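# Unfold the black phone stand and set it upright

## Task

Open out the black phone stand, with its arm extended fully, and leave it standing upright on its base.

## Robot and tools

ROBOT. Two six-joint arms, left_arm and right_arm, each ending in a parallel two-finger gripper with a wrist camera. Each arm sits on a tilted plate, and both plates hang from one metal frame behind them; a 'too close' message treats a plate and its half of the frame as part of that arm. Calibrated root-link poses in the scene frame: left_arm (+0.047, +0.152, +0.208) m, quat_wxyz (+0.944, -0.283, +0.169, -0.019); right_arm (+0.012, -0.194, +0.208) m, quat_wxyz (+0.944, +0.287, +0.162, -0.005).

FRAME. Everything (hand positions, quaternions, targets, velocities) uses the scene frame: origin at table-top height halfway between the nominal arm bases, +x pointing out over the table, +z up, left_arm on the +y side. Arm names do not match image left/right. Positions are metres; orientations are quaternions written w first (qw, qx, qy, qz). On a gripper, the fingers extend along its own +z and separate along its y. end_effector_position is the spot between the pads, roughly 1 cm short of the fingertips. Reported poses can be a few centimetres off, more at long reach, and friction or weight can leave a hand a centimetre or so from a free-air command without any contact.

THE ROW. Every command uses a row of 16 plain numbers covering both arms, even if one is idle: left x, y, z, qw, qx, qy, qz, opening, then the same eight for the right. x, y, z and the quaternion are an absolute pose to reach in the scene frame, not offsets. Opening runs from -1 (closed) to +1 (fully open, 0.094 m). To hold a hand's attitude, repeat one fixed quaternion rather than copying the slightly drifting reported one. To park an arm, resend the pose it last reported when it came to rest together with the opening you want; commanding the measured pose also relieves a press. Resending an arm's current opening keeps its gripper unchanged; 0 is itself a command.

execute_actions(actions, cameras). actions is a list of actions; each action is a table of 1 to 15 rows, one row per 1/30 s control step, and a shorter table repeats its final row until 15 steps pass. An action is rejected for both arms if any target lies over 0.6 m from that gripper's starting position along any of the gripper's axes; a malformed action, or a first action failing that test against the last reported state, rejects the whole call. An empty list just reports state and images. cameras lists camera names to return (omit, null or ["all"] for all, [] for none); an unknown name voids the call. Each step the controller limits commanded orientation to 40 degrees from the measured one, and favours position when both cannot be met. After each action the arm heads to the 'Hand target' line, which may fall short, so send the remainder next time.

move(target, speed, blend, opening_speed, blocking, cameras). target is one 16-number row or a list of up to 15 rows, each an absolute pose pair, with no 0.6 m limit. Each hand travels a straight line, turning the short way, all arms finishing together, over at least 0.5 s and at most 10 s overall. speed: m/s, 0.002 to 2.9, default 0.25 (rotation capped at twice that in rad/s); one value or one per target. blend: corner-rounding radius in m for lists, default 0. opening_speed: per second on the -1..+1 scale, at least 0.2; use a low value to close gently on anything fragile. blocking=false returns after about 0.5 s while the move continues; a new move takes over from the running one. Paths ignore obstacles and the other arm; faster moves lag, stray and strike harder, and a target set deeper past contact pushes harder. Keep paths away from an arm's own base, since that can flip its shoulder posture; go around. Changed openings in later list rows apply once everything stops at that row. The result adds a 'move:' line: done (within 10 mm and 2 degrees on the rounded numbers), off_target, moving, held or fault, plus limits such as limits=paced (pose clipped) or limits=held (steps withheld). Done does not tell you about contact.

wait(seconds): 0 to 10 s, arms keep their last command; returns early if a running move ends. stop(): brakes the running move; needs room. zoom_image(camera, region): camera is cam_left_wrist or cam_right_wrist, region [x0, y0, x1, y1] in pixels from the top-left, at most 504 by 504, on that camera's newest image. read_manual(section): licence texts only. finished_scene(scene): the current scene number; ends the scene irreversibly, so call it only when the stand stays unfolded and upright with the robot let go.

RESULTS. Each lists per-arm end_effector_position and end_effector_quat_wxyz, Hand target, Joint positions (last value is the finger opening in metres), Joint velocities (possibly just 'within noise'), joint torques in Joint positions order (including gravity, with offsets and noise; joints 1 to 3 wrap sign beyond ±28 N m), grip_measured on the command scale (reads up to about 2.7 mm wide when empty, narrower than a squeezed part), grip_effort_nm (motor effort, negative closing, never quite returns to zero), Tool commands, motor temperatures, and, for execute_actions, positions at some steps. Images are 896x504 from cam_left_wrist then cam_right_wrist, with calibration given beforehand. To release, command an opening well above grip_measured.

AVOID. Dropping or flinging the stand, letting go while it moves, slamming or shoving it, and any hit or squeeze between the two arms, including one gripper closing on the other's fingers (this can fail the scene). The clearance check does not guard gripper against gripper. Anything leaving the table fails the task; objects may get brief outside nudges. Arm stops cost. Holding loads, long stretches or pushing at unreachable poses heat motors: MOTOR HOT appears at 75 °C, at 90 °C the arm folds and idles, at 100 °C it goes limp. The sim keeps running while you think.

Each tool is called in YAML: its name, and indented under it one key for each argument.

## Session

execute_actions:
  actions: []

Scene clock: 0.00 s.
left_arm: end_effector_position=(+0.2414, +0.6017, +0.2256) grip_measured=+1.000 grip_effort_nm=n/a end_effector_quat_wxyz=(-0.218, +0.661, -0.702, -0.150) | right_arm: end_effector_position=(+0.5184, -0.2888, +0.2609) grip_measured=+1.000 grip_effort_nm=n/a end_effector_quat_wxyz=(+0.129, +0.177, +0.976, +0.008)
Joint positions: left_arm=[1.253 1.094 1.075 -0.366 0.012 -0.377 0.094] | right_arm=[0.253 1.84 1.81 -1.01 0.694 0.331 0.094]
Joint velocities: within noise
Joint torques (N m): no reading
Motor temperatures (°C): left_arm=[27 30 29 30 29 28 26] | right_arm=[29 29 28 29 28 28 28]
Heat: left arm: 30 °C; right arm: 29 °C.
Hand target: left_arm +0.2415, +0.6029, +0.2292; -0.220, +0.661, -0.701, -0.153 | right_arm +0.5183, -0.2871, +0.2636; +0.131, +0.174, +0.976, +0.008
Tool commands: left_gripper/opening=+1.0 right_gripper/opening=+1.0

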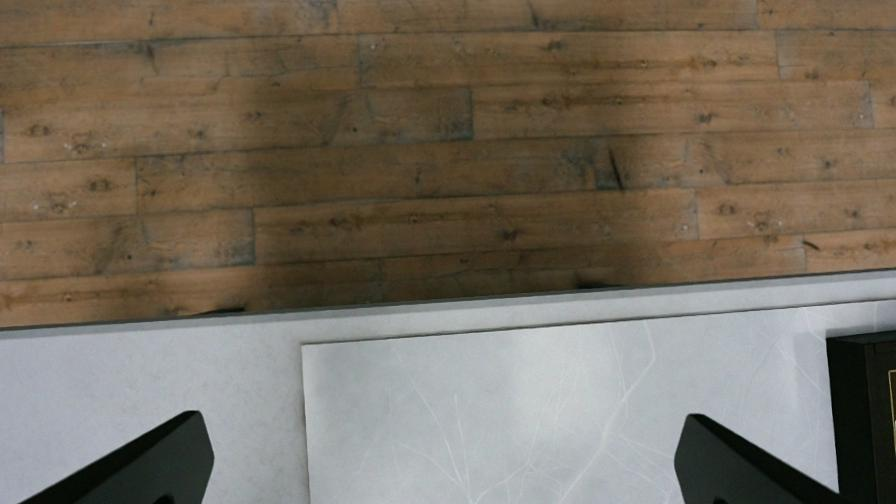

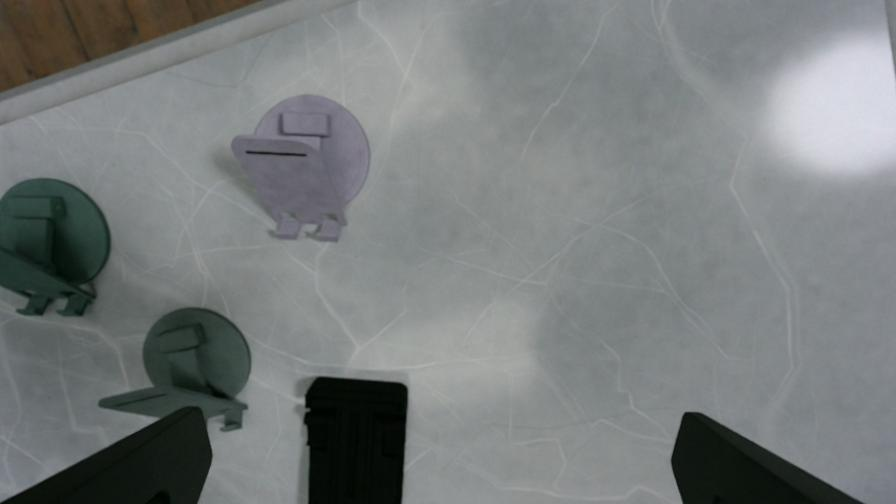

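zoom_image:
  camera: "cam_right_wrist"
  region: [0, 80, 450, 504]

move:
  target: [0.2415, 0.6029, 0.2292, -0.22, 0.661, -0.701, -0.153, 1, 0.38, -0.17, 0.27, 0.0, 0.0, 1, 0, 1]

Scaled by 1.120.

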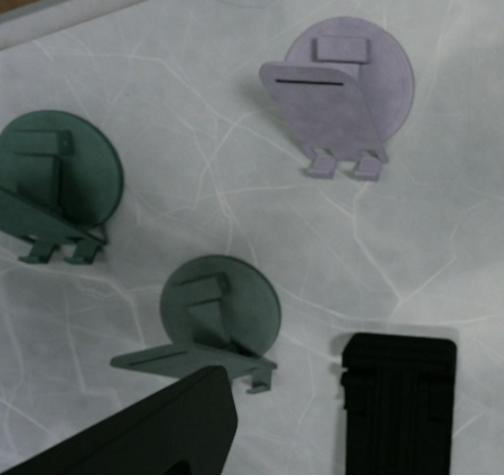

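Scene clock: 3.90 s.
left_arm: end_effector_position=(+0.2414, +0.6017, +0.2256) grip_measured=+1.000 grip_effort_nm=0.012 end_effector_quat_wxyz=(-0.218, +0.661, -0.702, -0.150) | right_arm: end_effector_position=(+0.3864, -0.1714, +0.2671) grip_measured=+1.000 grip_effort_nm=0.042 end_effector_quat_wxyz=(+0.005, +0.004, +1.000, -0.001)
Joint positions: left_arm=[1.253 1.094 1.075 -0.366 0.012 -0.377 0.094] | right_arm=[0.579 1.836 1.53 -1.304 0.677 0.587 0.094]
Joint torques (N m): left_arm=[0.43 -8.39 9.72 0.97 -0.14 -0.02] | right_arm=[7.05 -6.53 3.59 -0.06 -0.11 0.14]
Heat: left arm: 32 °C; right arm: 29 °C.
Hand target: left_arm +0.2414, +0.6028, +0.2292; -0.220, +0.661, -0.701, -0.153 | right_arm +0.3802, -0.1700, +0.2699; +0.000, +0.000, +1.000, +0.000
Off the commanded pose: left_arm 0.004 m, 0 deg | right_arm 0.007 m, 1 deg.
move: done
camera_calibration:
cam_right_wrist: T_world_to_cam=[[0.00187579, -0.999966, 0.00801783, -0.174563], [-0.91517, 0.00151509, 0.403064, 0.283363], [-0.403063, -0.00809374, -0.915137, 0.488962], [0, 0, 0, 1]] pos_world=[0.456735, -0.171028, 0.334653]

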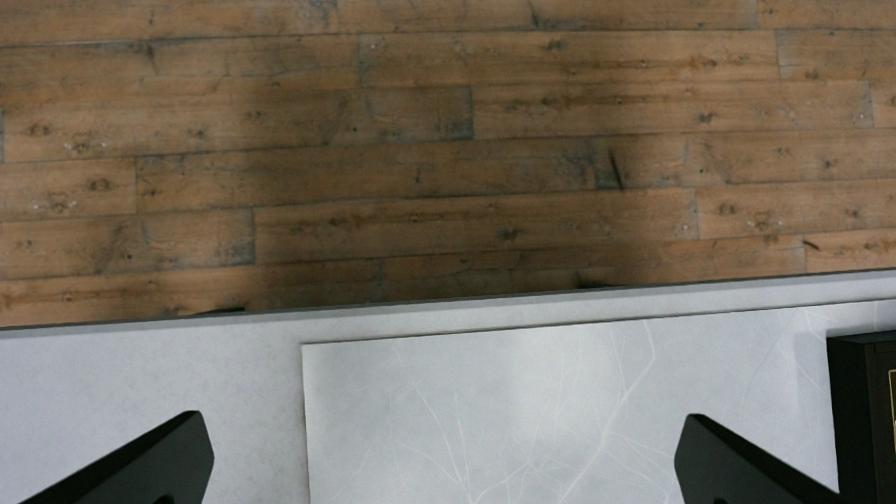

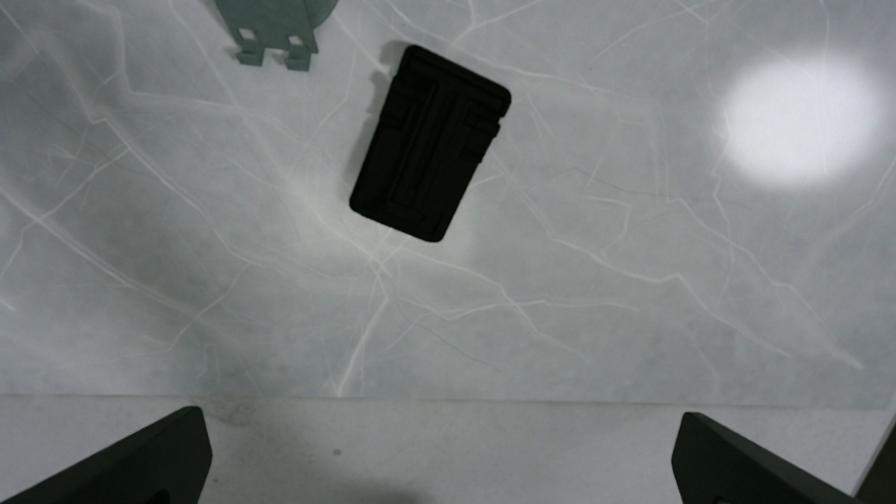

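zoom_image:
  camera: "cam_right_wrist"
  region: [320, 30, 540, 260]

move:
  target: [0.2415, 0.6029, 0.2292, -0.22, 0.661, -0.701, -0.153, 1, 0.36, -0.14, 0.14, 0.0, 0.195, 0.981, 0, 1]
  cameras: ["cam_right_wrist"]

zoom_image:
  camera: "cam_right_wrist"
  region: [250, 0, 650, 400]

Scaled by 2.191.

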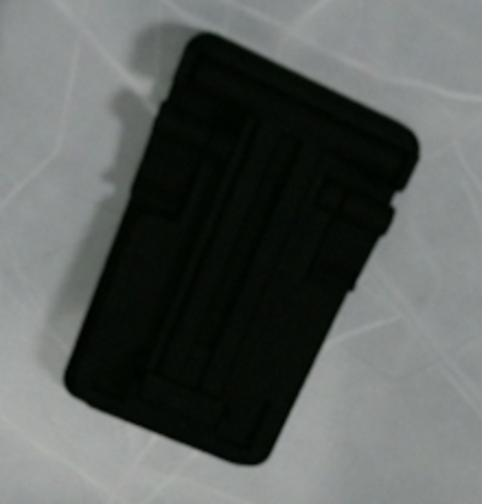

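Scene clock: 10.60 s.
left_arm: end_effector_position=(+0.2414, +0.6017, +0.2256) grip_measured=+1.000 grip_effort_nm=0.017 end_effector_quat_wxyz=(-0.218, +0.661, -0.702, -0.150) | right_arm: end_effector_position=(+0.3636, -0.1446, +0.1480) grip_measured=+1.000 grip_effort_nm=0.046 end_effector_quat_wxyz=(+0.006, +0.191, +0.982, +0.002)
Joint positions: left_arm=[1.253 1.094 1.075 -0.366 0.012 -0.377 0.094] | right_arm=[0.437 1.905 1.143 -0.729 0.672 0.778 0.094]
Joint torques (N m): left_arm=[0.51 -8.4 9.65 0.97 -0.14 -0.02] | right_arm=[5.72 -4.88 3.02 0.27 -0.03 0.12]
Heat: left arm: 33 °C; right arm: 30 °C.
Hand target: left_arm +0.2414, +0.6028, +0.2292; -0.220, +0.661, -0.701, -0.153 | right_arm +0.3598, -0.1402, +0.1402; +0.000, +0.195, +0.981, +0.000
Off the commanded pose: left_arm 0.004 m, 0 deg | right_arm 0.010 m, 1 deg.
move: done
camera_calibration:
cam_right_wrist: T_world_to_cam=[[-0.365767, -0.930706, -0.000771922, -0.00174571], [-0.852224, 0.33459, 0.4022, 0.335928], [-0.374071, 0.147769, -0.915552, 0.383014], [0, 0, 0, 1]] pos_world=[0.428922, -0.170621, 0.215558]
Images, in order (width x height): cam_right_wrist 896x504.

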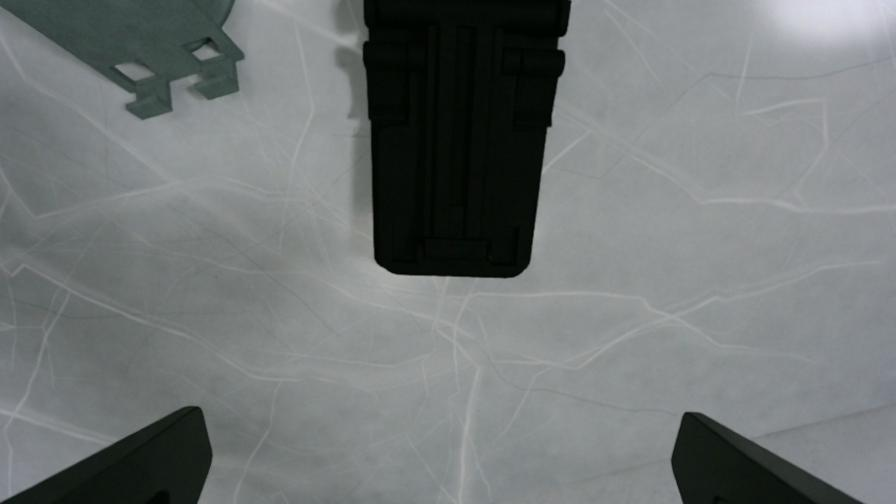

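Scaled by 1.260.

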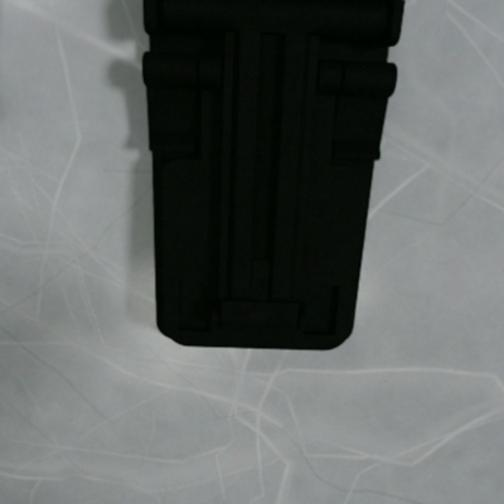

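move:
  target: [0.2415, 0.6029, 0.2292, -0.22, 0.661, -0.701, -0.153, 1, 0.44, -0.177, 0.16, 0.0, 0.195, 0.981, 0, 1]
  cameras: ["cam_right_wrist"]

zoom_image:
  camera: "cam_right_wrist"
  region: [250, 50, 650, 450]

move:
  target: [0.2415, 0.6029, 0.2292, -0.22, 0.661, -0.701, -0.153, 1, 0.53, -0.21, 0.12, -0.06, 0.185, 0.932, -0.3, 1]
  cameras: ["cam_right_wrist"]

zoom_image:
  camera: "cam_right_wrist"
  region: [250, 50, 650, 450]

Scene clock: 19.60 s.
left_arm: end_effector_position=(+0.2414, +0.6017, +0.2256) grip_measured=+1.000 grip_effort_nm=0.012 end_effector_quat_wxyz=(-0.218, +0.661, -0.702, -0.150) | right_arm: end_effector_position=(+0.4444, -0.1833, +0.1683) grip_measured=+1.000 grip_effort_nm=0.046 end_effector_quat_wxyz=(+0.015, +0.209, +0.978, +0.004)
Joint positions: left_arm=[1.253 1.094 1.075 -0.366 0.012 -0.377 0.094] | right_arm=[0.334 1.987 1.512 -0.912 0.664 0.673 0.094]
Joint torques (N m): left_arm=[0.53 -8.4 9.58 0.98 -0.12 -0.03] | right_arm=[6.74 -5.86 4.88 -0.02 -0.11 -0.11]
Motor temperatures (°C): left_arm=[27 35 31 31 29 28 26] | right_arm=[30 31 28 29 28 28 28]
Heat: left arm: 35 °C; right arm: 31 °C.
Hand target: left_arm +0.2414, +0.6028, +0.2292; -0.220, +0.661, -0.701, -0.153 | right_arm +0.4399, -0.1771, +0.1602; +0.000, +0.195, +0.981, +0.000
Off the commanded pose: left_arm 0.004 m, 0 deg | right_arm 0.011 m, 2 deg.
move: off_target (right_arm)
camera_calibration:
cam_right_wrist: T_world_to_cam=[[-0.401503, -0.915807, -0.00960298, 0.0118906], [-0.846374, 0.367015, 0.385942, 0.415604], [-0.349924, 0.163085, -0.922473, 0.430835], [0, 0, 0, 1]] pos_world=[0.50729, -0.211906, 0.237149]
Images, in order (width x height): cam_right_wrist 896x504.

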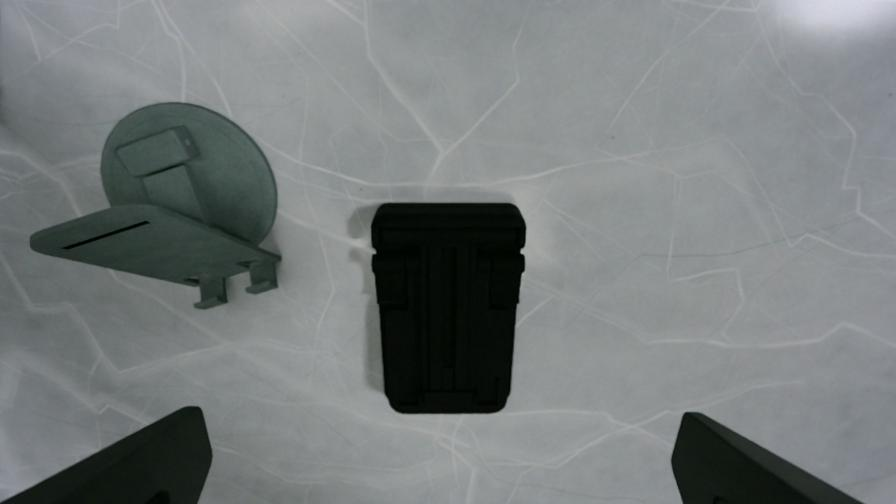

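Scaled by 1.260.

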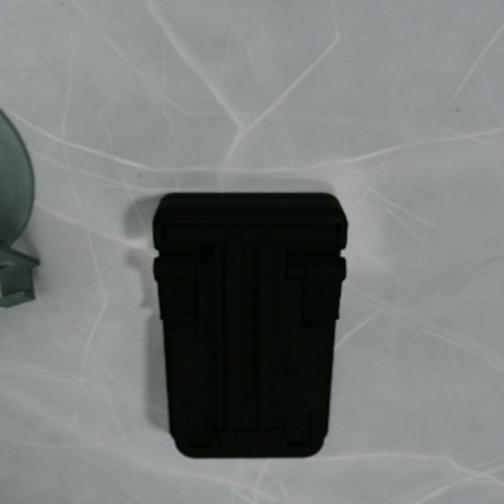

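Scene clock: 21.63 s.
left_arm: end_effector_position=(+0.2414, +0.6017, +0.2256) grip_measured=+1.000 grip_effort_nm=0.017 end_effector_quat_wxyz=(-0.218, +0.661, -0.702, -0.150) | right_arm: end_effector_position=(+0.5335, -0.2138, +0.1328) grip_measured=+1.000 grip_effort_nm=0.046 end_effector_quat_wxyz=(+0.032, +0.186, +0.955, -0.230)
Joint positions: left_arm=[1.253 1.094 1.075 -0.366 0.012 -0.377 0.094] | right_arm=[0.302 2.698 2.576 -1.561 1.089 0.839 0.094]
Joint torques (N m): left_arm=[0.49 -8.43 9.55 0.97 -0.12 -0.02] | right_arm=[8.54 -8.06 4.88 -0.45 0.51 -0.09]
Heat: left arm: 35 °C; right arm: 31 °C.
Hand target: left_arm +0.2414, +0.6028, +0.2292; -0.220, +0.661, -0.701, -0.153 | right_arm +0.5293, -0.2103, +0.1201; +0.026, +0.167, +0.954, -0.247
Off the commanded pose: left_arm 0.004 m, 0 deg | right_arm 0.014 m, 14 deg.
joint sent to its limit (right arm) — joint 4 (wrist pitch), lower limit. The joint targets are off in orientation, not in position.
move: off_target (right_arm)
camera_calibration:
cam_right_wrist: T_world_to_cam=[[-0.360883, -0.825841, 0.433301, -0.0418414], [-0.838709, 0.490568, 0.236453, 0.558106], [-0.407836, -0.278082, -0.869678, 0.363751], [0, 0, 0, 1]] pos_world=[0.60134, -0.207191, 0.20251]
Images, in order (width x height): cam_right_wrist 896x504.

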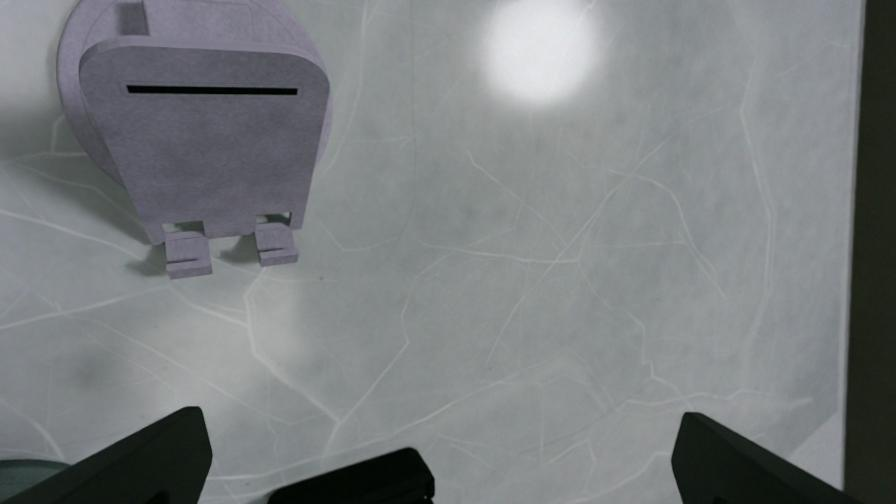

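Scaled by 1.260.

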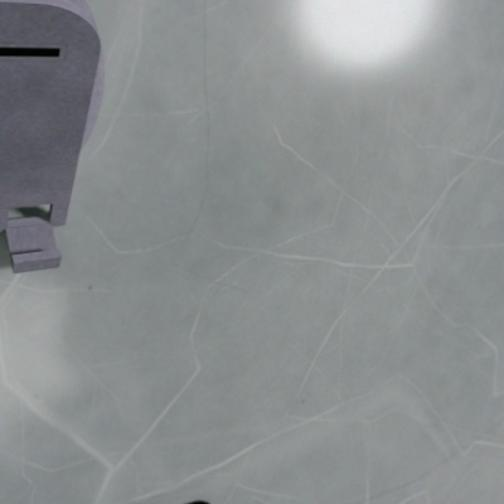

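move:
  target:
    - [0.2415, 0.6029, 0.2292, -0.22, 0.661, -0.701, -0.153, 1, 0.38, -0.27, 0.2, 0.0, 0.0, 1, 0, 1]
    - [0.2415, 0.6029, 0.2292, -0.22, 0.661, -0.701, -0.153, 1, 0.36, -0.26, 0.12, 0.505, -0.443, 0.657, 0.34, 1]
  cameras: ["cam_right_wrist"]

zoom_image:
  camera: "cam_right_wrist"
  region: [200, 100, 700, 504]

move:
  target:
    - [0.2415, 0.6029, 0.2292, -0.22, 0.661, -0.701, -0.153, 1, 0.27, -0.25, 0.2, 0.3, 0.07, 0.93, -0.0, 1]
    - [0.2415, 0.6029, 0.2292, -0.22, 0.661, -0.701, -0.153, 1, 0.26, -0.13, 0.12, 0.598, 0.151, 0.779, -0.116, 1]
  cameras: ["cam_right_wrist"]

zoom_image:
  camera: "cam_right_wrist"
  region: [200, 100, 700, 504]

Scene clock: 35.57 s.
left_arm: end_effector_position=(+0.2414, +0.6017, +0.2256) grip_measured=+1.000 grip_effort_nm=0.012 end_effector_quat_wxyz=(-0.218, +0.661, -0.702, -0.150) | right_arm: end_effector_position=(+0.3610, -0.2663, +0.1211) grip_measured=+1.000 grip_effort_nm=0.032 end_effector_quat_wxyz=(-0.491, +0.456, -0.671, -0.317)
Joint positions: left_arm=[1.253 1.094 1.075 -0.366 0.012 -0.377 0.094] | right_arm=[-0.606 1.808 1.073 -0.69 -0.907 -2.078 0.094]
Joint torques (N m): left_arm=[0.49 -8.4 9.62 0.98 -0.12 -0.02] | right_arm=[2.47 -5.93 2.36 -0.86 -1 -0.14]
Heat: left arm: 36 °C; right arm: 33 °C.
Hand target: left_arm +0.2414, +0.6028, +0.2292; -0.220, +0.661, -0.701, -0.153 | right_arm +0.3601, -0.2601, +0.1201; +0.502, -0.439, +0.665, +0.336
Off the commanded pose: left_arm 0.004 m, 0 deg | right_arm 0.006 m, 4 deg.
joint sent to its limit (right arm) — joint 6 (wrist roll), lower limit. The joint targets still meet the commanded pose.
move: off_target (right_arm)
camera_calibration:
cam_right_wrist: T_world_to_cam=[[0.9221, -0.385608, 0.0322076, -0.439699], [-0.239957, -0.635129, -0.734188, 0.0435874], [0.303565, 0.669266, -0.678182, 0.240916], [0, 0, 0, 1]] pos_world=[0.342772, -0.303105, 0.209548]
Images, in order (width x height): cam_right_wrist 896x504.

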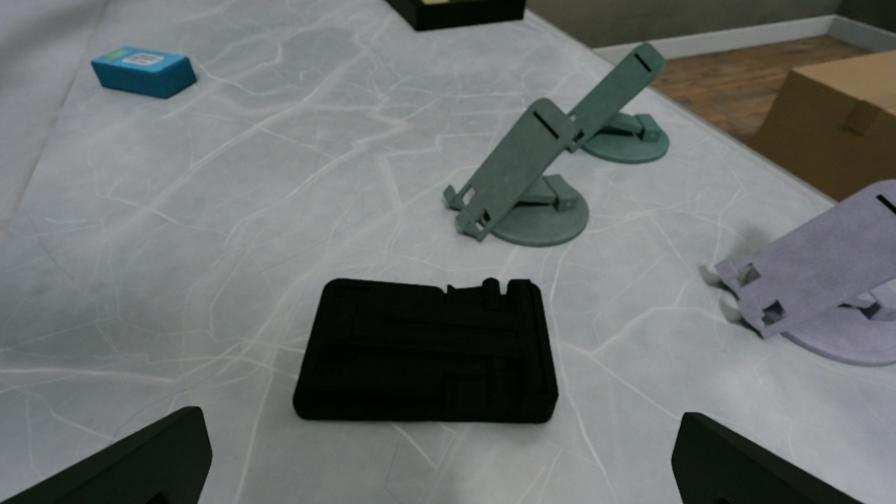

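Scaled by 1.008.

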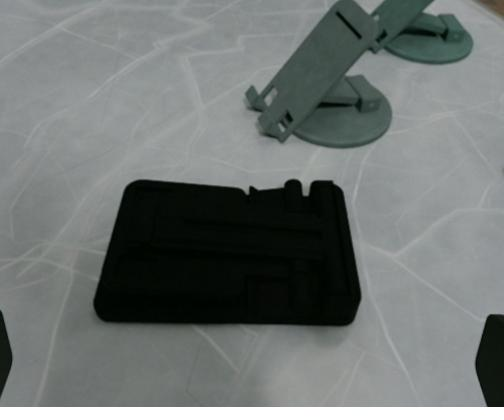

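Scene clock: 40.80 s.
left_arm: end_effector_position=(+0.2414, +0.6017, +0.2256) grip_measured=+1.000 grip_effort_nm=0.012 end_effector_quat_wxyz=(-0.218, +0.661, -0.702, -0.150) | right_arm: end_effector_position=(+0.2592, -0.1293, +0.1166) grip_measured=+1.000 grip_effort_nm=0.032 end_effector_quat_wxyz=(+0.402, +0.181, +0.883, -0.159)
Joint positions: left_arm=[1.253 1.094 1.075 -0.366 0.012 -0.377 0.094] | right_arm=[0.825 2.587 0.353 1.483 1.48 0.281 0.094]
Joint torques (N m): left_arm=[0.47 -8.44 9.65 0.96 -0.15 -0.05] | right_arm=[5.55 -3.41 0.14 1.84 0.45 0.15]
Heat: left arm: 36 °C; right arm: 32 °C.
Hand target: left_arm +0.2414, +0.6028, +0.2292; -0.220, +0.661, -0.701, -0.153 | right_arm +0.2594, -0.1298, +0.1203; +0.414, +0.216, +0.872, -0.147
Off the commanded pose: left_arm 0.004 m, 0 deg | right_arm 0.004 m, 26 deg.
joint sent to its limit (right arm) — joint 4 (wrist pitch), upper limit. The joint targets are off in orientation, not in position.
move: off_target (right_arm)
camera_calibration:
cam_right_wrist: T_world_to_cam=[[-0.444816, -0.883837, 0.144814, -0.0161288], [-0.828615, 0.344757, -0.441067, 0.347947], [0.339906, -0.316188, -0.885714, 0.0644081], [0, 0, 0, 1]] pos_world=[0.259247, -0.113847, 0.212851]
Images, in order (width x height): cam_right_wrist 896x504.

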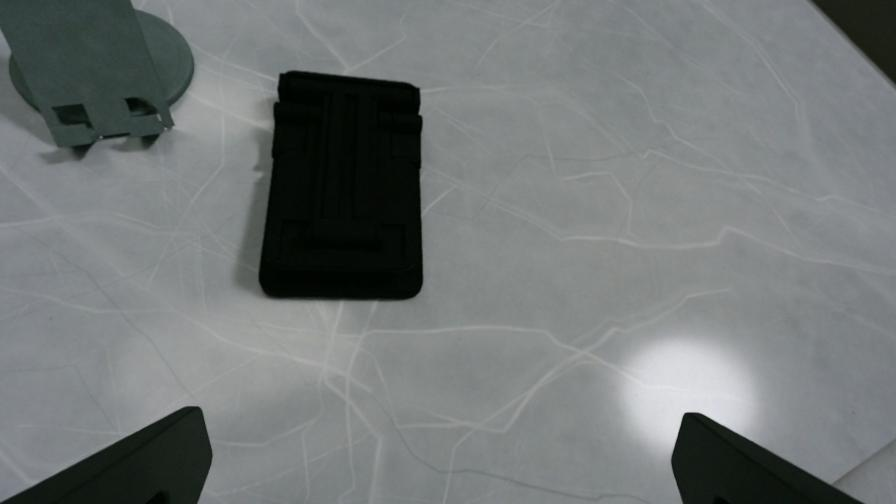

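Scaled by 1.008.

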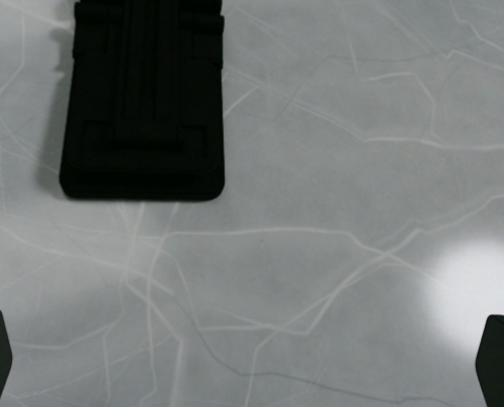

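move:
  target: [0.2415, 0.6029, 0.2292, -0.22, 0.661, -0.701, -0.153, 1, 0.41, -0.16, 0.09, 0.0, 0.195, 0.981, 0, 1]
  cameras: ["cam_right_wrist"]

zoom_image:
  camera: "cam_right_wrist"
  region: [330, 60, 580, 200]

zoom_image:
  camera: "cam_right_wrist"
  region: [330, 200, 580, 380]

Scene clock: 47.43 s.
left_arm: end_effector_position=(+0.2414, +0.6017, +0.2256) grip_measured=+1.000 grip_effort_nm=0.017 end_effector_quat_wxyz=(-0.218, +0.661, -0.702, -0.150) | right_arm: end_effector_position=(+0.4141, -0.1657, +0.0983) grip_measured=+1.000 grip_effort_nm=0.032 end_effector_quat_wxyz=(+0.015, +0.196, +0.980, +0.001)
Joint positions: left_arm=[1.253 1.094 1.075 -0.366 0.012 -0.377 0.094] | right_arm=[0.274 2.037 1.267 -0.576 0.656 0.574 0.094]
Joint torques (N m): left_arm=[0.55 -8.43 9.66 0.96 -0.13 -0.03] | right_arm=[6.31 -5.39 4.51 -0.04 -0.11 0.15]
Heat: left arm: 36 °C; right arm: 32 °C.
Hand target: left_arm +0.2414, +0.6028, +0.2292; -0.220, +0.661, -0.701, -0.153 | right_arm +0.4097, -0.1601, +0.0902; +0.000, +0.195, +0.981, +0.000
Off the commanded pose: left_arm 0.004 m, 0 deg | right_arm 0.011 m, 2 deg.
move: off_target (right_arm)
camera_calibration:
cam_right_wrist: T_world_to_cam=[[-0.377045, -0.926188, -0.00351751, 0.00266085], [-0.854955, 0.346581, 0.385919, 0.410743], [-0.356214, 0.148516, -0.922526, 0.352889], [0, 0, 0, 1]] pos_world=[0.477874, -0.192301, 0.167045]
Images, in order (width x height): cam_right_wrist 896x504.

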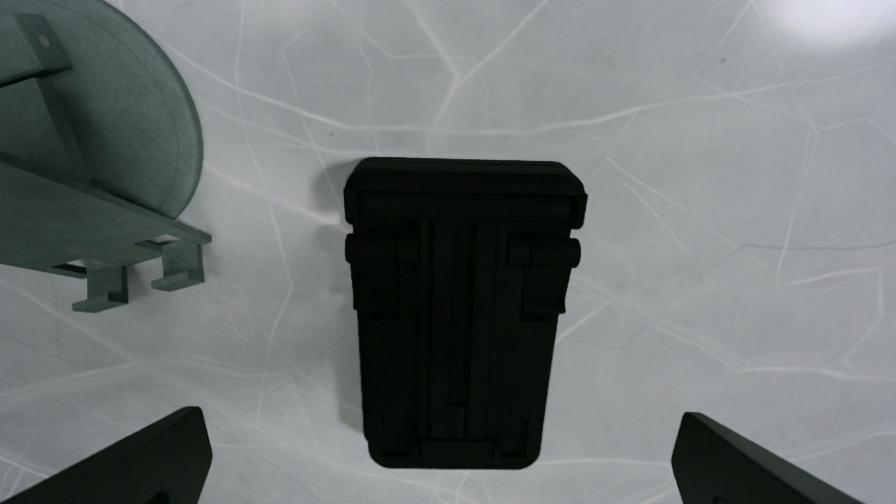

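Scaled by 2.016.

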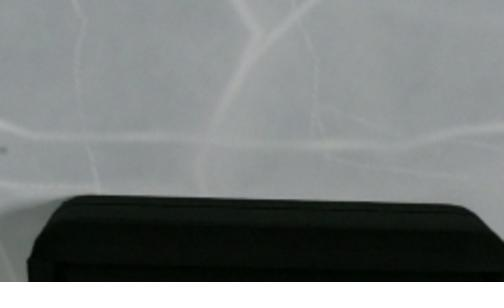

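Scaled by 2.016.

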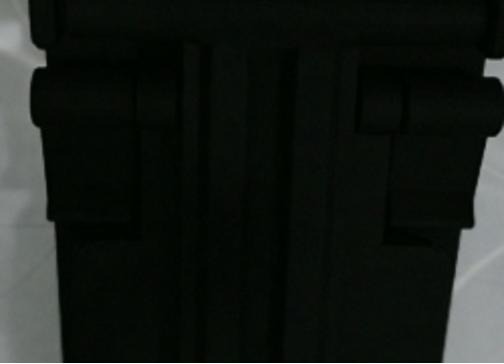

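move:
  target:
    - [0.2415, 0.6029, 0.2292, -0.22, 0.661, -0.701, -0.153, 1, 0.39, -0.28, 0.17, 0.0, 0.195, 0.981, 0, 1]
    - [0.2415, 0.6029, 0.2292, -0.22, 0.661, -0.701, -0.153, 1, 0.355, -0.29, 0.065, 0.57, -0.46, 0.567, 0.38, 1]
  cameras: ["cam_right_wrist"]

zoom_image:
  camera: "cam_right_wrist"
  region: [250, 200, 650, 440]

Scene clock: 59.93 s.
left_arm: end_effector_position=(+0.2414, +0.6017, +0.2256) grip_measured=+1.000 grip_effort_nm=0.017 end_effector_quat_wxyz=(-0.218, +0.661, -0.702, -0.150) | right_arm: end_effector_position=(+0.3603, -0.2976, +0.0733) grip_measured=+1.000 grip_effort_nm=0.037 end_effector_quat_wxyz=(+0.505, -0.397, +0.703, +0.305)
Joint positions: left_arm=[1.253 1.094 1.075 -0.366 0.012 -0.377 0.094] | right_arm=[-0.728 1.966 1.145 -0.626 -0.985 -2.079 0.094]
Joint torques (N m): left_arm=[0.47 -8.44 9.7 0.95 -0.13 -0.05] | right_arm=[1.83 -6.19 0.65 -0.62 -0.78 -0.12]
Heat: left arm: 37 °C; right arm: 32 °C.
Hand target: left_arm +0.2414, +0.6028, +0.2292; -0.220, +0.661, -0.701, -0.153 | right_arm +0.3552, -0.2897, +0.0656; +0.509, -0.386, +0.701, +0.318
Off the commanded pose: left_arm 0.004 m, 0 deg | right_arm 0.012 m, 21 deg.
joint sent to its limit (right arm) — joint 6 (wrist roll), lower limit. The joint targets are off in orientation, not in position.
move: off_target (right_arm)
camera_calibration:
cam_right_wrist: T_world_to_cam=[[0.86581, -0.500042, -0.0181706, -0.45969], [-0.346742, -0.573402, -0.742281, 0.0458987], [0.360753, 0.648975, -0.669843, 0.202322], [0, 0, 0, 1]] pos_world=[0.340932, -0.334848, 0.161241]
Images, in order (width x height): cam_right_wrist 896x504.

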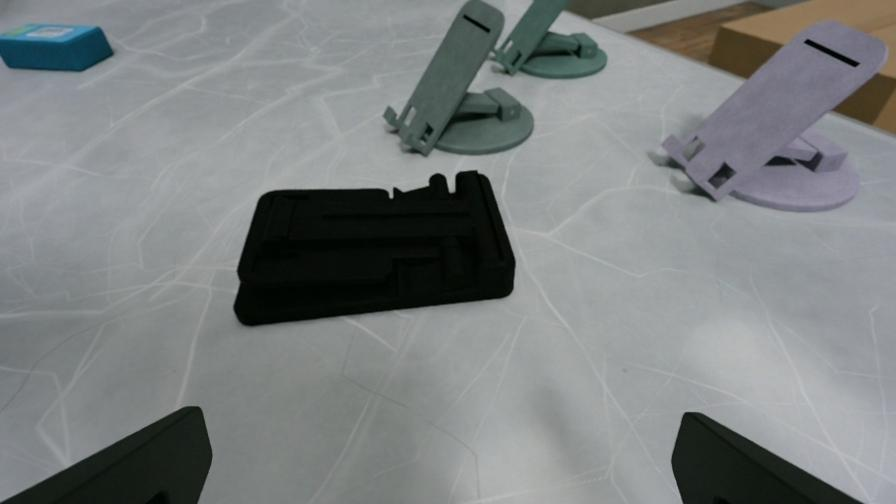

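Scaled by 1.260.

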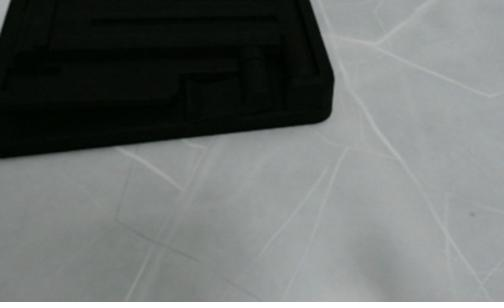

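zoom_image:
  camera: "cam_right_wrist"
  region: [225, 160, 385, 335]

zoom_image:
  camera: "cam_right_wrist"
  region: [370, 160, 530, 335]

Scaled by 2.880.

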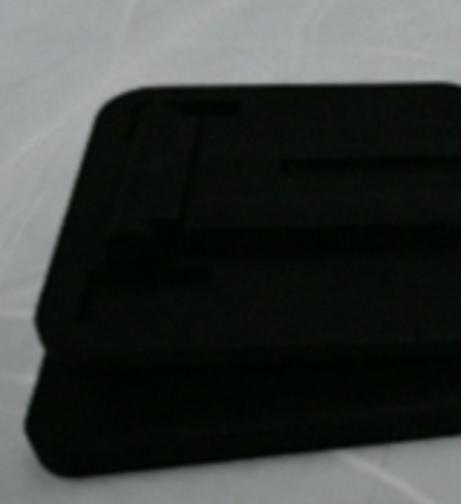

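Scaled by 2.880.

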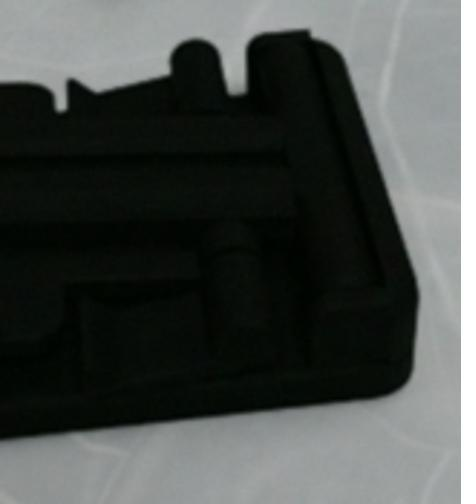

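move:
  target:
    - [0.2415, 0.6029, 0.2292, -0.22, 0.661, -0.701, -0.153, 1, 0.36, -0.24, 0.15, 0.0, 0.195, 0.981, 0, 1]
    - [0.2415, 0.6029, 0.2292, -0.22, 0.661, -0.701, -0.153, 1, 0.341, -0.139, 0.08, 0.0, 0.193, 0.981, 0, 1]
    - [0.2415, 0.6029, 0.2292, -0.22, 0.661, -0.701, -0.153, 1, 0.339, -0.136, 0.026, -0.01, 0.193, 0.981, 0, 1]
  cameras: ["cam_right_wrist"]
  speed: 0.12

Scene clock: 83.33 s.
left_arm: end_effector_position=(+0.2414, +0.6017, +0.2256) grip_measured=+1.000 grip_effort_nm=0.017 end_effector_quat_wxyz=(-0.218, +0.661, -0.702, -0.150) | right_arm: end_effector_position=(+0.3429, -0.1400, +0.0337) grip_measured=+1.000 grip_effort_nm=0.037 end_effector_quat_wxyz=(-0.006, +0.197, +0.980, +0.001)
Joint positions: left_arm=[1.253 1.094 1.075 -0.366 0.012 -0.377 0.094] | right_arm=[0.245 2.128 0.983 -0.228 0.635 0.569 0.094]
Joint torques (N m): left_arm=[0.53 -8.36 9.57 0.97 -0.13 -0.04] | right_arm=[5.71 -5.01 1.84 0.32 -0.02 -0.13]
Heat: left arm: 37 °C; right arm: 33 °C.
Hand target: left_arm +0.2414, +0.6028, +0.2292; -0.220, +0.661, -0.701, -0.153 | right_arm +0.3389, -0.1361, +0.0263; -0.010, +0.193, +0.981, +0.000
Off the commanded pose: left_arm 0.004 m, 0 deg | right_arm 0.010 m, 1 deg.
move: done
camera_calibration:
cam_right_wrist: T_world_to_cam=[[-0.37849, -0.925592, 0.00504991, -0.000234594], [-0.837863, 0.344924, 0.423099, 0.358507], [-0.393359, 0.155907, -0.906069, 0.277411], [0, 0, 0, 1]] pos_world=[0.409413, -0.167125, 0.0996705]
Images, in order (width x height): cam_right_wrist 896x504.

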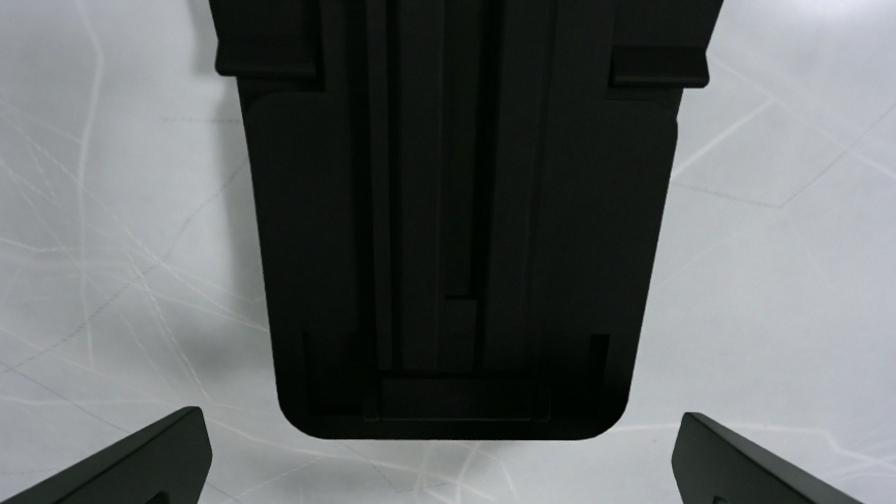

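move:
  target: [0.2415, 0.6029, 0.2292, -0.22, 0.661, -0.701, -0.153, 1, 0.333, -0.1335, 0.011, -0.01, 0.193, 0.981, 0, 1]
  cameras: ["cam_right_wrist"]
  speed: 0.05

zoom_image:
  camera: "cam_right_wrist"
  region: [180, 200, 680, 504]

Scene clock: 88.00 s.
left_arm: end_effector_position=(+0.2414, +0.6017, +0.2256) grip_measured=+1.000 grip_effort_nm=0.017 end_effector_quat_wxyz=(-0.218, +0.661, -0.702, -0.150) | right_arm: end_effector_position=(+0.3406, -0.1375, +0.0203) grip_measured=+1.000 grip_effort_nm=0.032 end_effector_quat_wxyz=(-0.002, +0.198, +0.980, +0.001)
Joint positions: left_arm=[1.253 1.094 1.075 -0.366 0.012 -0.377 0.094] | right_arm=[0.229 2.167 0.97 -0.154 0.635 0.546 0.094]
Joint torques (N m): left_arm=[0.53 -8.35 9.66 0.94 -0.11 -0.05] | right_arm=[5.45 -5 1.32 0.29 -0.08 -0.14]
Heat: left arm: 37 °C; right arm: 32 °C.
Hand target: left_arm +0.2414, +0.6028, +0.2292; -0.220, +0.661, -0.701, -0.153 | right_arm +0.3326, -0.1337, +0.0115; -0.010, +0.193, +0.981, +0.000
Off the commanded pose: left_arm 0.004 m, 0 deg | right_arm 0.013 m, 1 deg.
move: off_target (right_arm)
camera_calibration:
cam_right_wrist: T_world_to_cam=[[-0.380517, -0.924766, 0.00398347, 0.00209695], [-0.840466, 0.34762, 0.415665, 0.362757], [-0.385778, 0.15482, -0.909509, 0.261305], [0, 0, 0, 1]] pos_world=[0.406488, -0.164617, 0.0868655]
Images, in order (width x height): cam_right_wrist 896x504.

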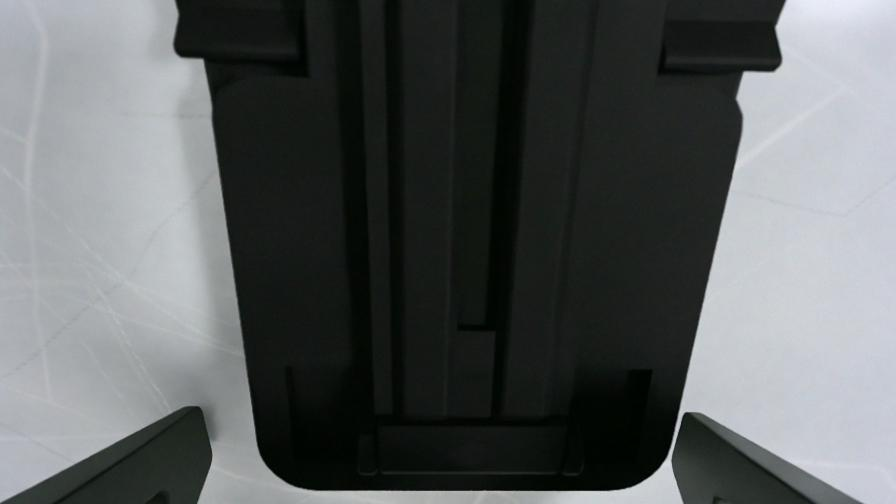

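Scaled by 1.008.

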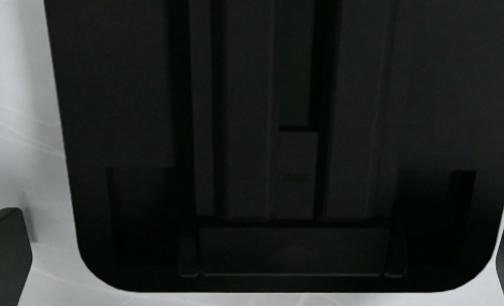

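move:
  target:
    - [0.2415, 0.6029, 0.2292, -0.22, 0.661, -0.701, -0.153, 1, 0.326, -0.140, 0.009, -0.01, 0.193, 0.981, 0, 1]
    - [0.2415, 0.6029, 0.2292, -0.22, 0.661, -0.701, -0.153, 1, 0.326, -0.140, 0.009, -0.01, 0.193, 0.981, 0, 0.45]
  cameras: ["cam_right_wrist"]
  speed: 0.05
  opening_speed: 0.3

Scene clock: 94.53 s.
left_arm: end_effector_position=(+0.2414, +0.6017, +0.2256) grip_measured=+1.000 grip_effort_nm=0.017 end_effector_quat_wxyz=(-0.218, +0.661, -0.702, -0.150) | right_arm: end_effector_position=(+0.3346, -0.1358, +0.0163) grip_measured=+0.453 grip_effort_nm=-0.105 end_effector_quat_wxyz=(-0.002, +0.195, +0.981, +0.010)
Joint positions: left_arm=[1.253 1.094 1.075 -0.366 0.012 -0.377 0.094] | right_arm=[0.22 2.167 0.937 -0.107 0.617 0.524 0.068]
Joint torques (N m): left_arm=[0.49 -8.38 9.73 0.97 -0.11 -0.04] | right_arm=[4.78 -5.97 0.61 0.18 0.04 -0.11]
Heat: left arm: 37 °C; right arm: 32 °C.
Hand target: left_arm +0.2414, +0.6028, +0.2292; -0.220, +0.661, -0.701, -0.153 | right_arm +0.3260, -0.1399, +0.0093; -0.010, +0.193, +0.981, +0.000
Off the commanded pose: left_arm 0.004 m, 0 deg | right_arm 0.012 m, 1 deg.
move: off_target (right_arm); target 2's new opening was sent with right_arm's hand 0.011 m and 1 deg from that target
camera_calibration:
cam_right_wrist: T_world_to_cam=[[-0.374306, -0.927206, -0.0135916, -0.0006495], [-0.844577, 0.334824, 0.417831, 0.35845], [-0.382864, 0.167876, -0.908423, 0.255892], [0, 0, 0, 1]] pos_world=[0.400467, -0.163578, 0.0826783]
Images, in order (width x height): cam_right_wrist 896x504.

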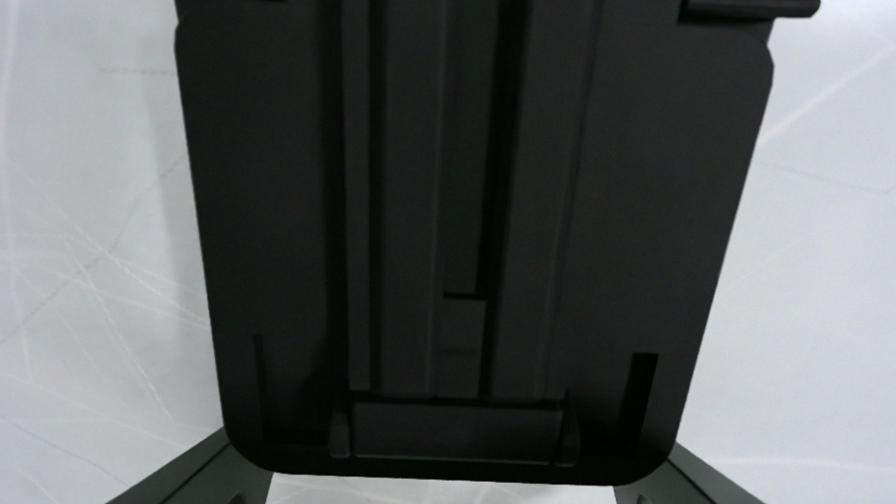

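move:
  target:
    - [0.2415, 0.6029, 0.2292, -0.22, 0.661, -0.701, -0.153, 1, 0.334, -0.142, 0.013, -0.0, 0.193, 0.981, 0, 0.75]
    - [0.2415, 0.6029, 0.2292, -0.22, 0.661, -0.701, -0.153, 1, 0.344, -0.145, 0.013, -0.0, 0.193, 0.981, 0, 0.75]
    - [0.2415, 0.6029, 0.2292, -0.22, 0.661, -0.701, -0.153, 1, 0.344, -0.145, 0.013, -0.0, 0.193, 0.981, 0, 0.3]
  cameras: ["cam_right_wrist"]
  speed: 0.05
  opening_speed: 0.4

Scene clock: 101.50 s.
left_arm: end_effector_position=(+0.2414, +0.6017, +0.2256) grip_measured=+1.000 grip_effort_nm=0.012 end_effector_quat_wxyz=(-0.218, +0.661, -0.702, -0.150) | right_arm: end_effector_position=(+0.3436, -0.1387, +0.0165) grip_measured=+0.467 grip_effort_nm=-0.974 end_effector_quat_wxyz=(+0.002, +0.191, +0.981, +0.010)
Joint positions: left_arm=[1.253 1.094 1.075 -0.366 0.012 -0.377 0.094] | right_arm=[0.212 2.167 0.963 -0.119 0.617 0.502 0.069]
Joint torques (N m): left_arm=[0.49 -8.42 9.68 0.97 -0.14 -0.02] | right_arm=[4.67 -6.82 2.28 0.03 0.11 -0.09]
Heat: left arm: 37 °C; right arm: 32 °C.
Hand target: left_arm +0.2414, +0.6028, +0.2292; -0.220, +0.661, -0.701, -0.153 | right_arm +0.3438, -0.1449, +0.0131; +0.000, +0.193, +0.981, +0.000
Off the commanded pose: left_arm 0.004 m, 0 deg | right_arm 0.007 m, 1 deg.
move: done
camera_calibration:
cam_right_wrist: T_world_to_cam=[[-0.367331, -0.929967, -0.0151603, -0.00283754], [-0.850061, 0.329065, 0.411234, 0.368037], [-0.377445, 0.163946, -0.911404, 0.257588], [0, 0, 0, 1]] pos_world=[0.409037, -0.165977, 0.083374]
Images, in order (width x height): cam_right_wrist 896x504.

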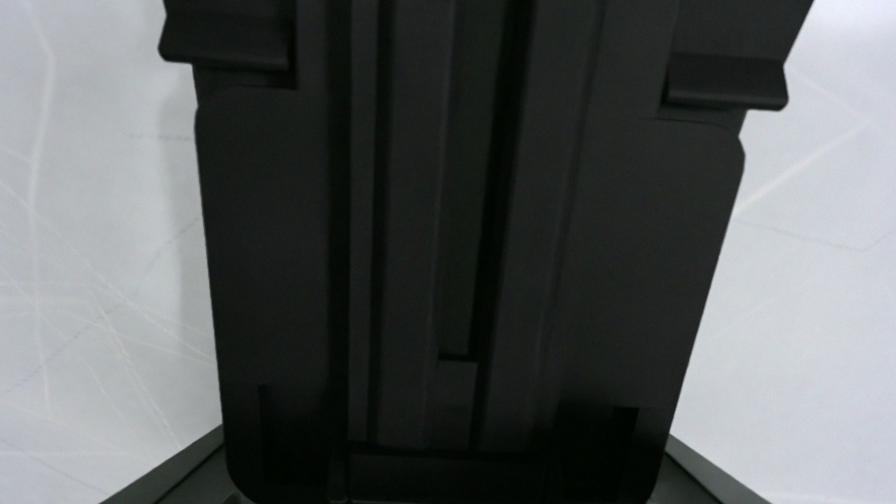

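move:
  target:
    - [0.2415, 0.6029, 0.2292, -0.22, 0.661, -0.701, -0.153, 1, 0.346, -0.143, 0.032, 0.085, 0.192, 0.977, -0.017, 0.3]
    - [0.2415, 0.6029, 0.2292, -0.22, 0.661, -0.701, -0.153, 1, 0.349, -0.144, 0.048, 0.17, 0.19, 0.966, -0.034, 0.3]
  cameras: ["cam_right_wrist"]
  speed: 0.05

zoom_image:
  camera: "cam_right_wrist"
  region: [200, 0, 704, 504]

Scene clock: 108.93 s.
left_arm: end_effector_position=(+0.2414, +0.6017, +0.2256) grip_measured=+1.000 grip_effort_nm=0.017 end_effector_quat_wxyz=(-0.218, +0.661, -0.702, -0.150) | right_arm: end_effector_position=(+0.3384, -0.1426, +0.0360) grip_measured=+0.466 grip_effort_nm=-0.984 end_effector_quat_wxyz=(+0.147, +0.182, +0.972, -0.034)
Joint positions: left_arm=[1.253 1.094 1.075 -0.366 0.012 -0.377 0.094] | right_arm=[0.313 2.139 0.685 0.393 0.814 0.383 0.069]
Joint torques (N m): left_arm=[0.51 -8.42 9.65 0.97 -0.12 -0.03] | right_arm=[7.1 -8.57 0.79 0.79 0.3 -0.03]
Heat: left arm: 37 °C; right arm: 32 °C.
Hand target: left_arm +0.2414, +0.6028, +0.2292; -0.220, +0.661, -0.701, -0.153 | right_arm +0.3487, -0.1439, +0.0477; +0.170, +0.190, +0.966, -0.034
Off the commanded pose: left_arm 0.004 m, 0 deg | right_arm 0.016 m, 3 deg.
move: off_target (right_arm)
camera_calibration:
cam_right_wrist: T_world_to_cam=[[-0.357679, -0.933614, 0.0207314, -0.0130986], [-0.926007, 0.35746, 0.121382, 0.397188], [-0.120734, 0.0242183, -0.992389, 0.170215], [0, 0, 0, 1]] pos_world=[0.383665, -0.15833, 0.12098]
Images, in order (width x height): cam_right_wrist 896x504.

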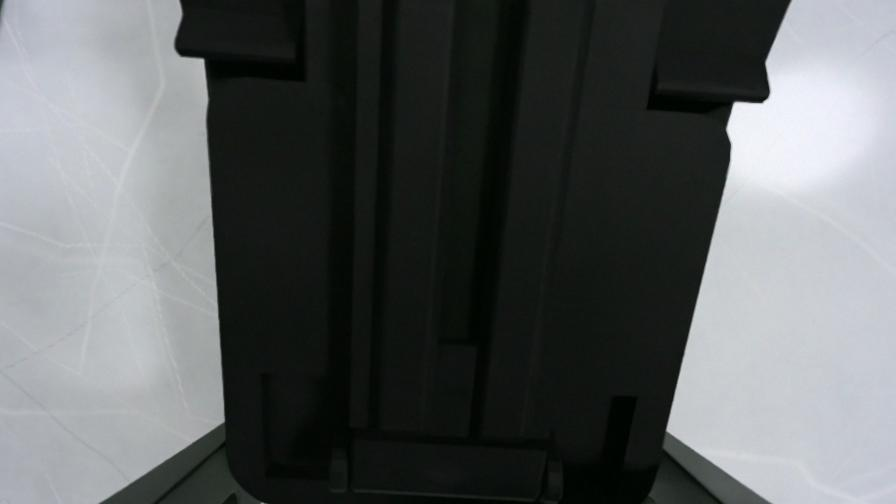

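Scaled by 1.000.

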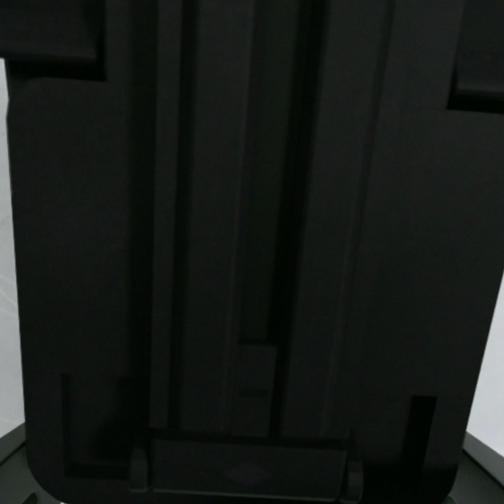

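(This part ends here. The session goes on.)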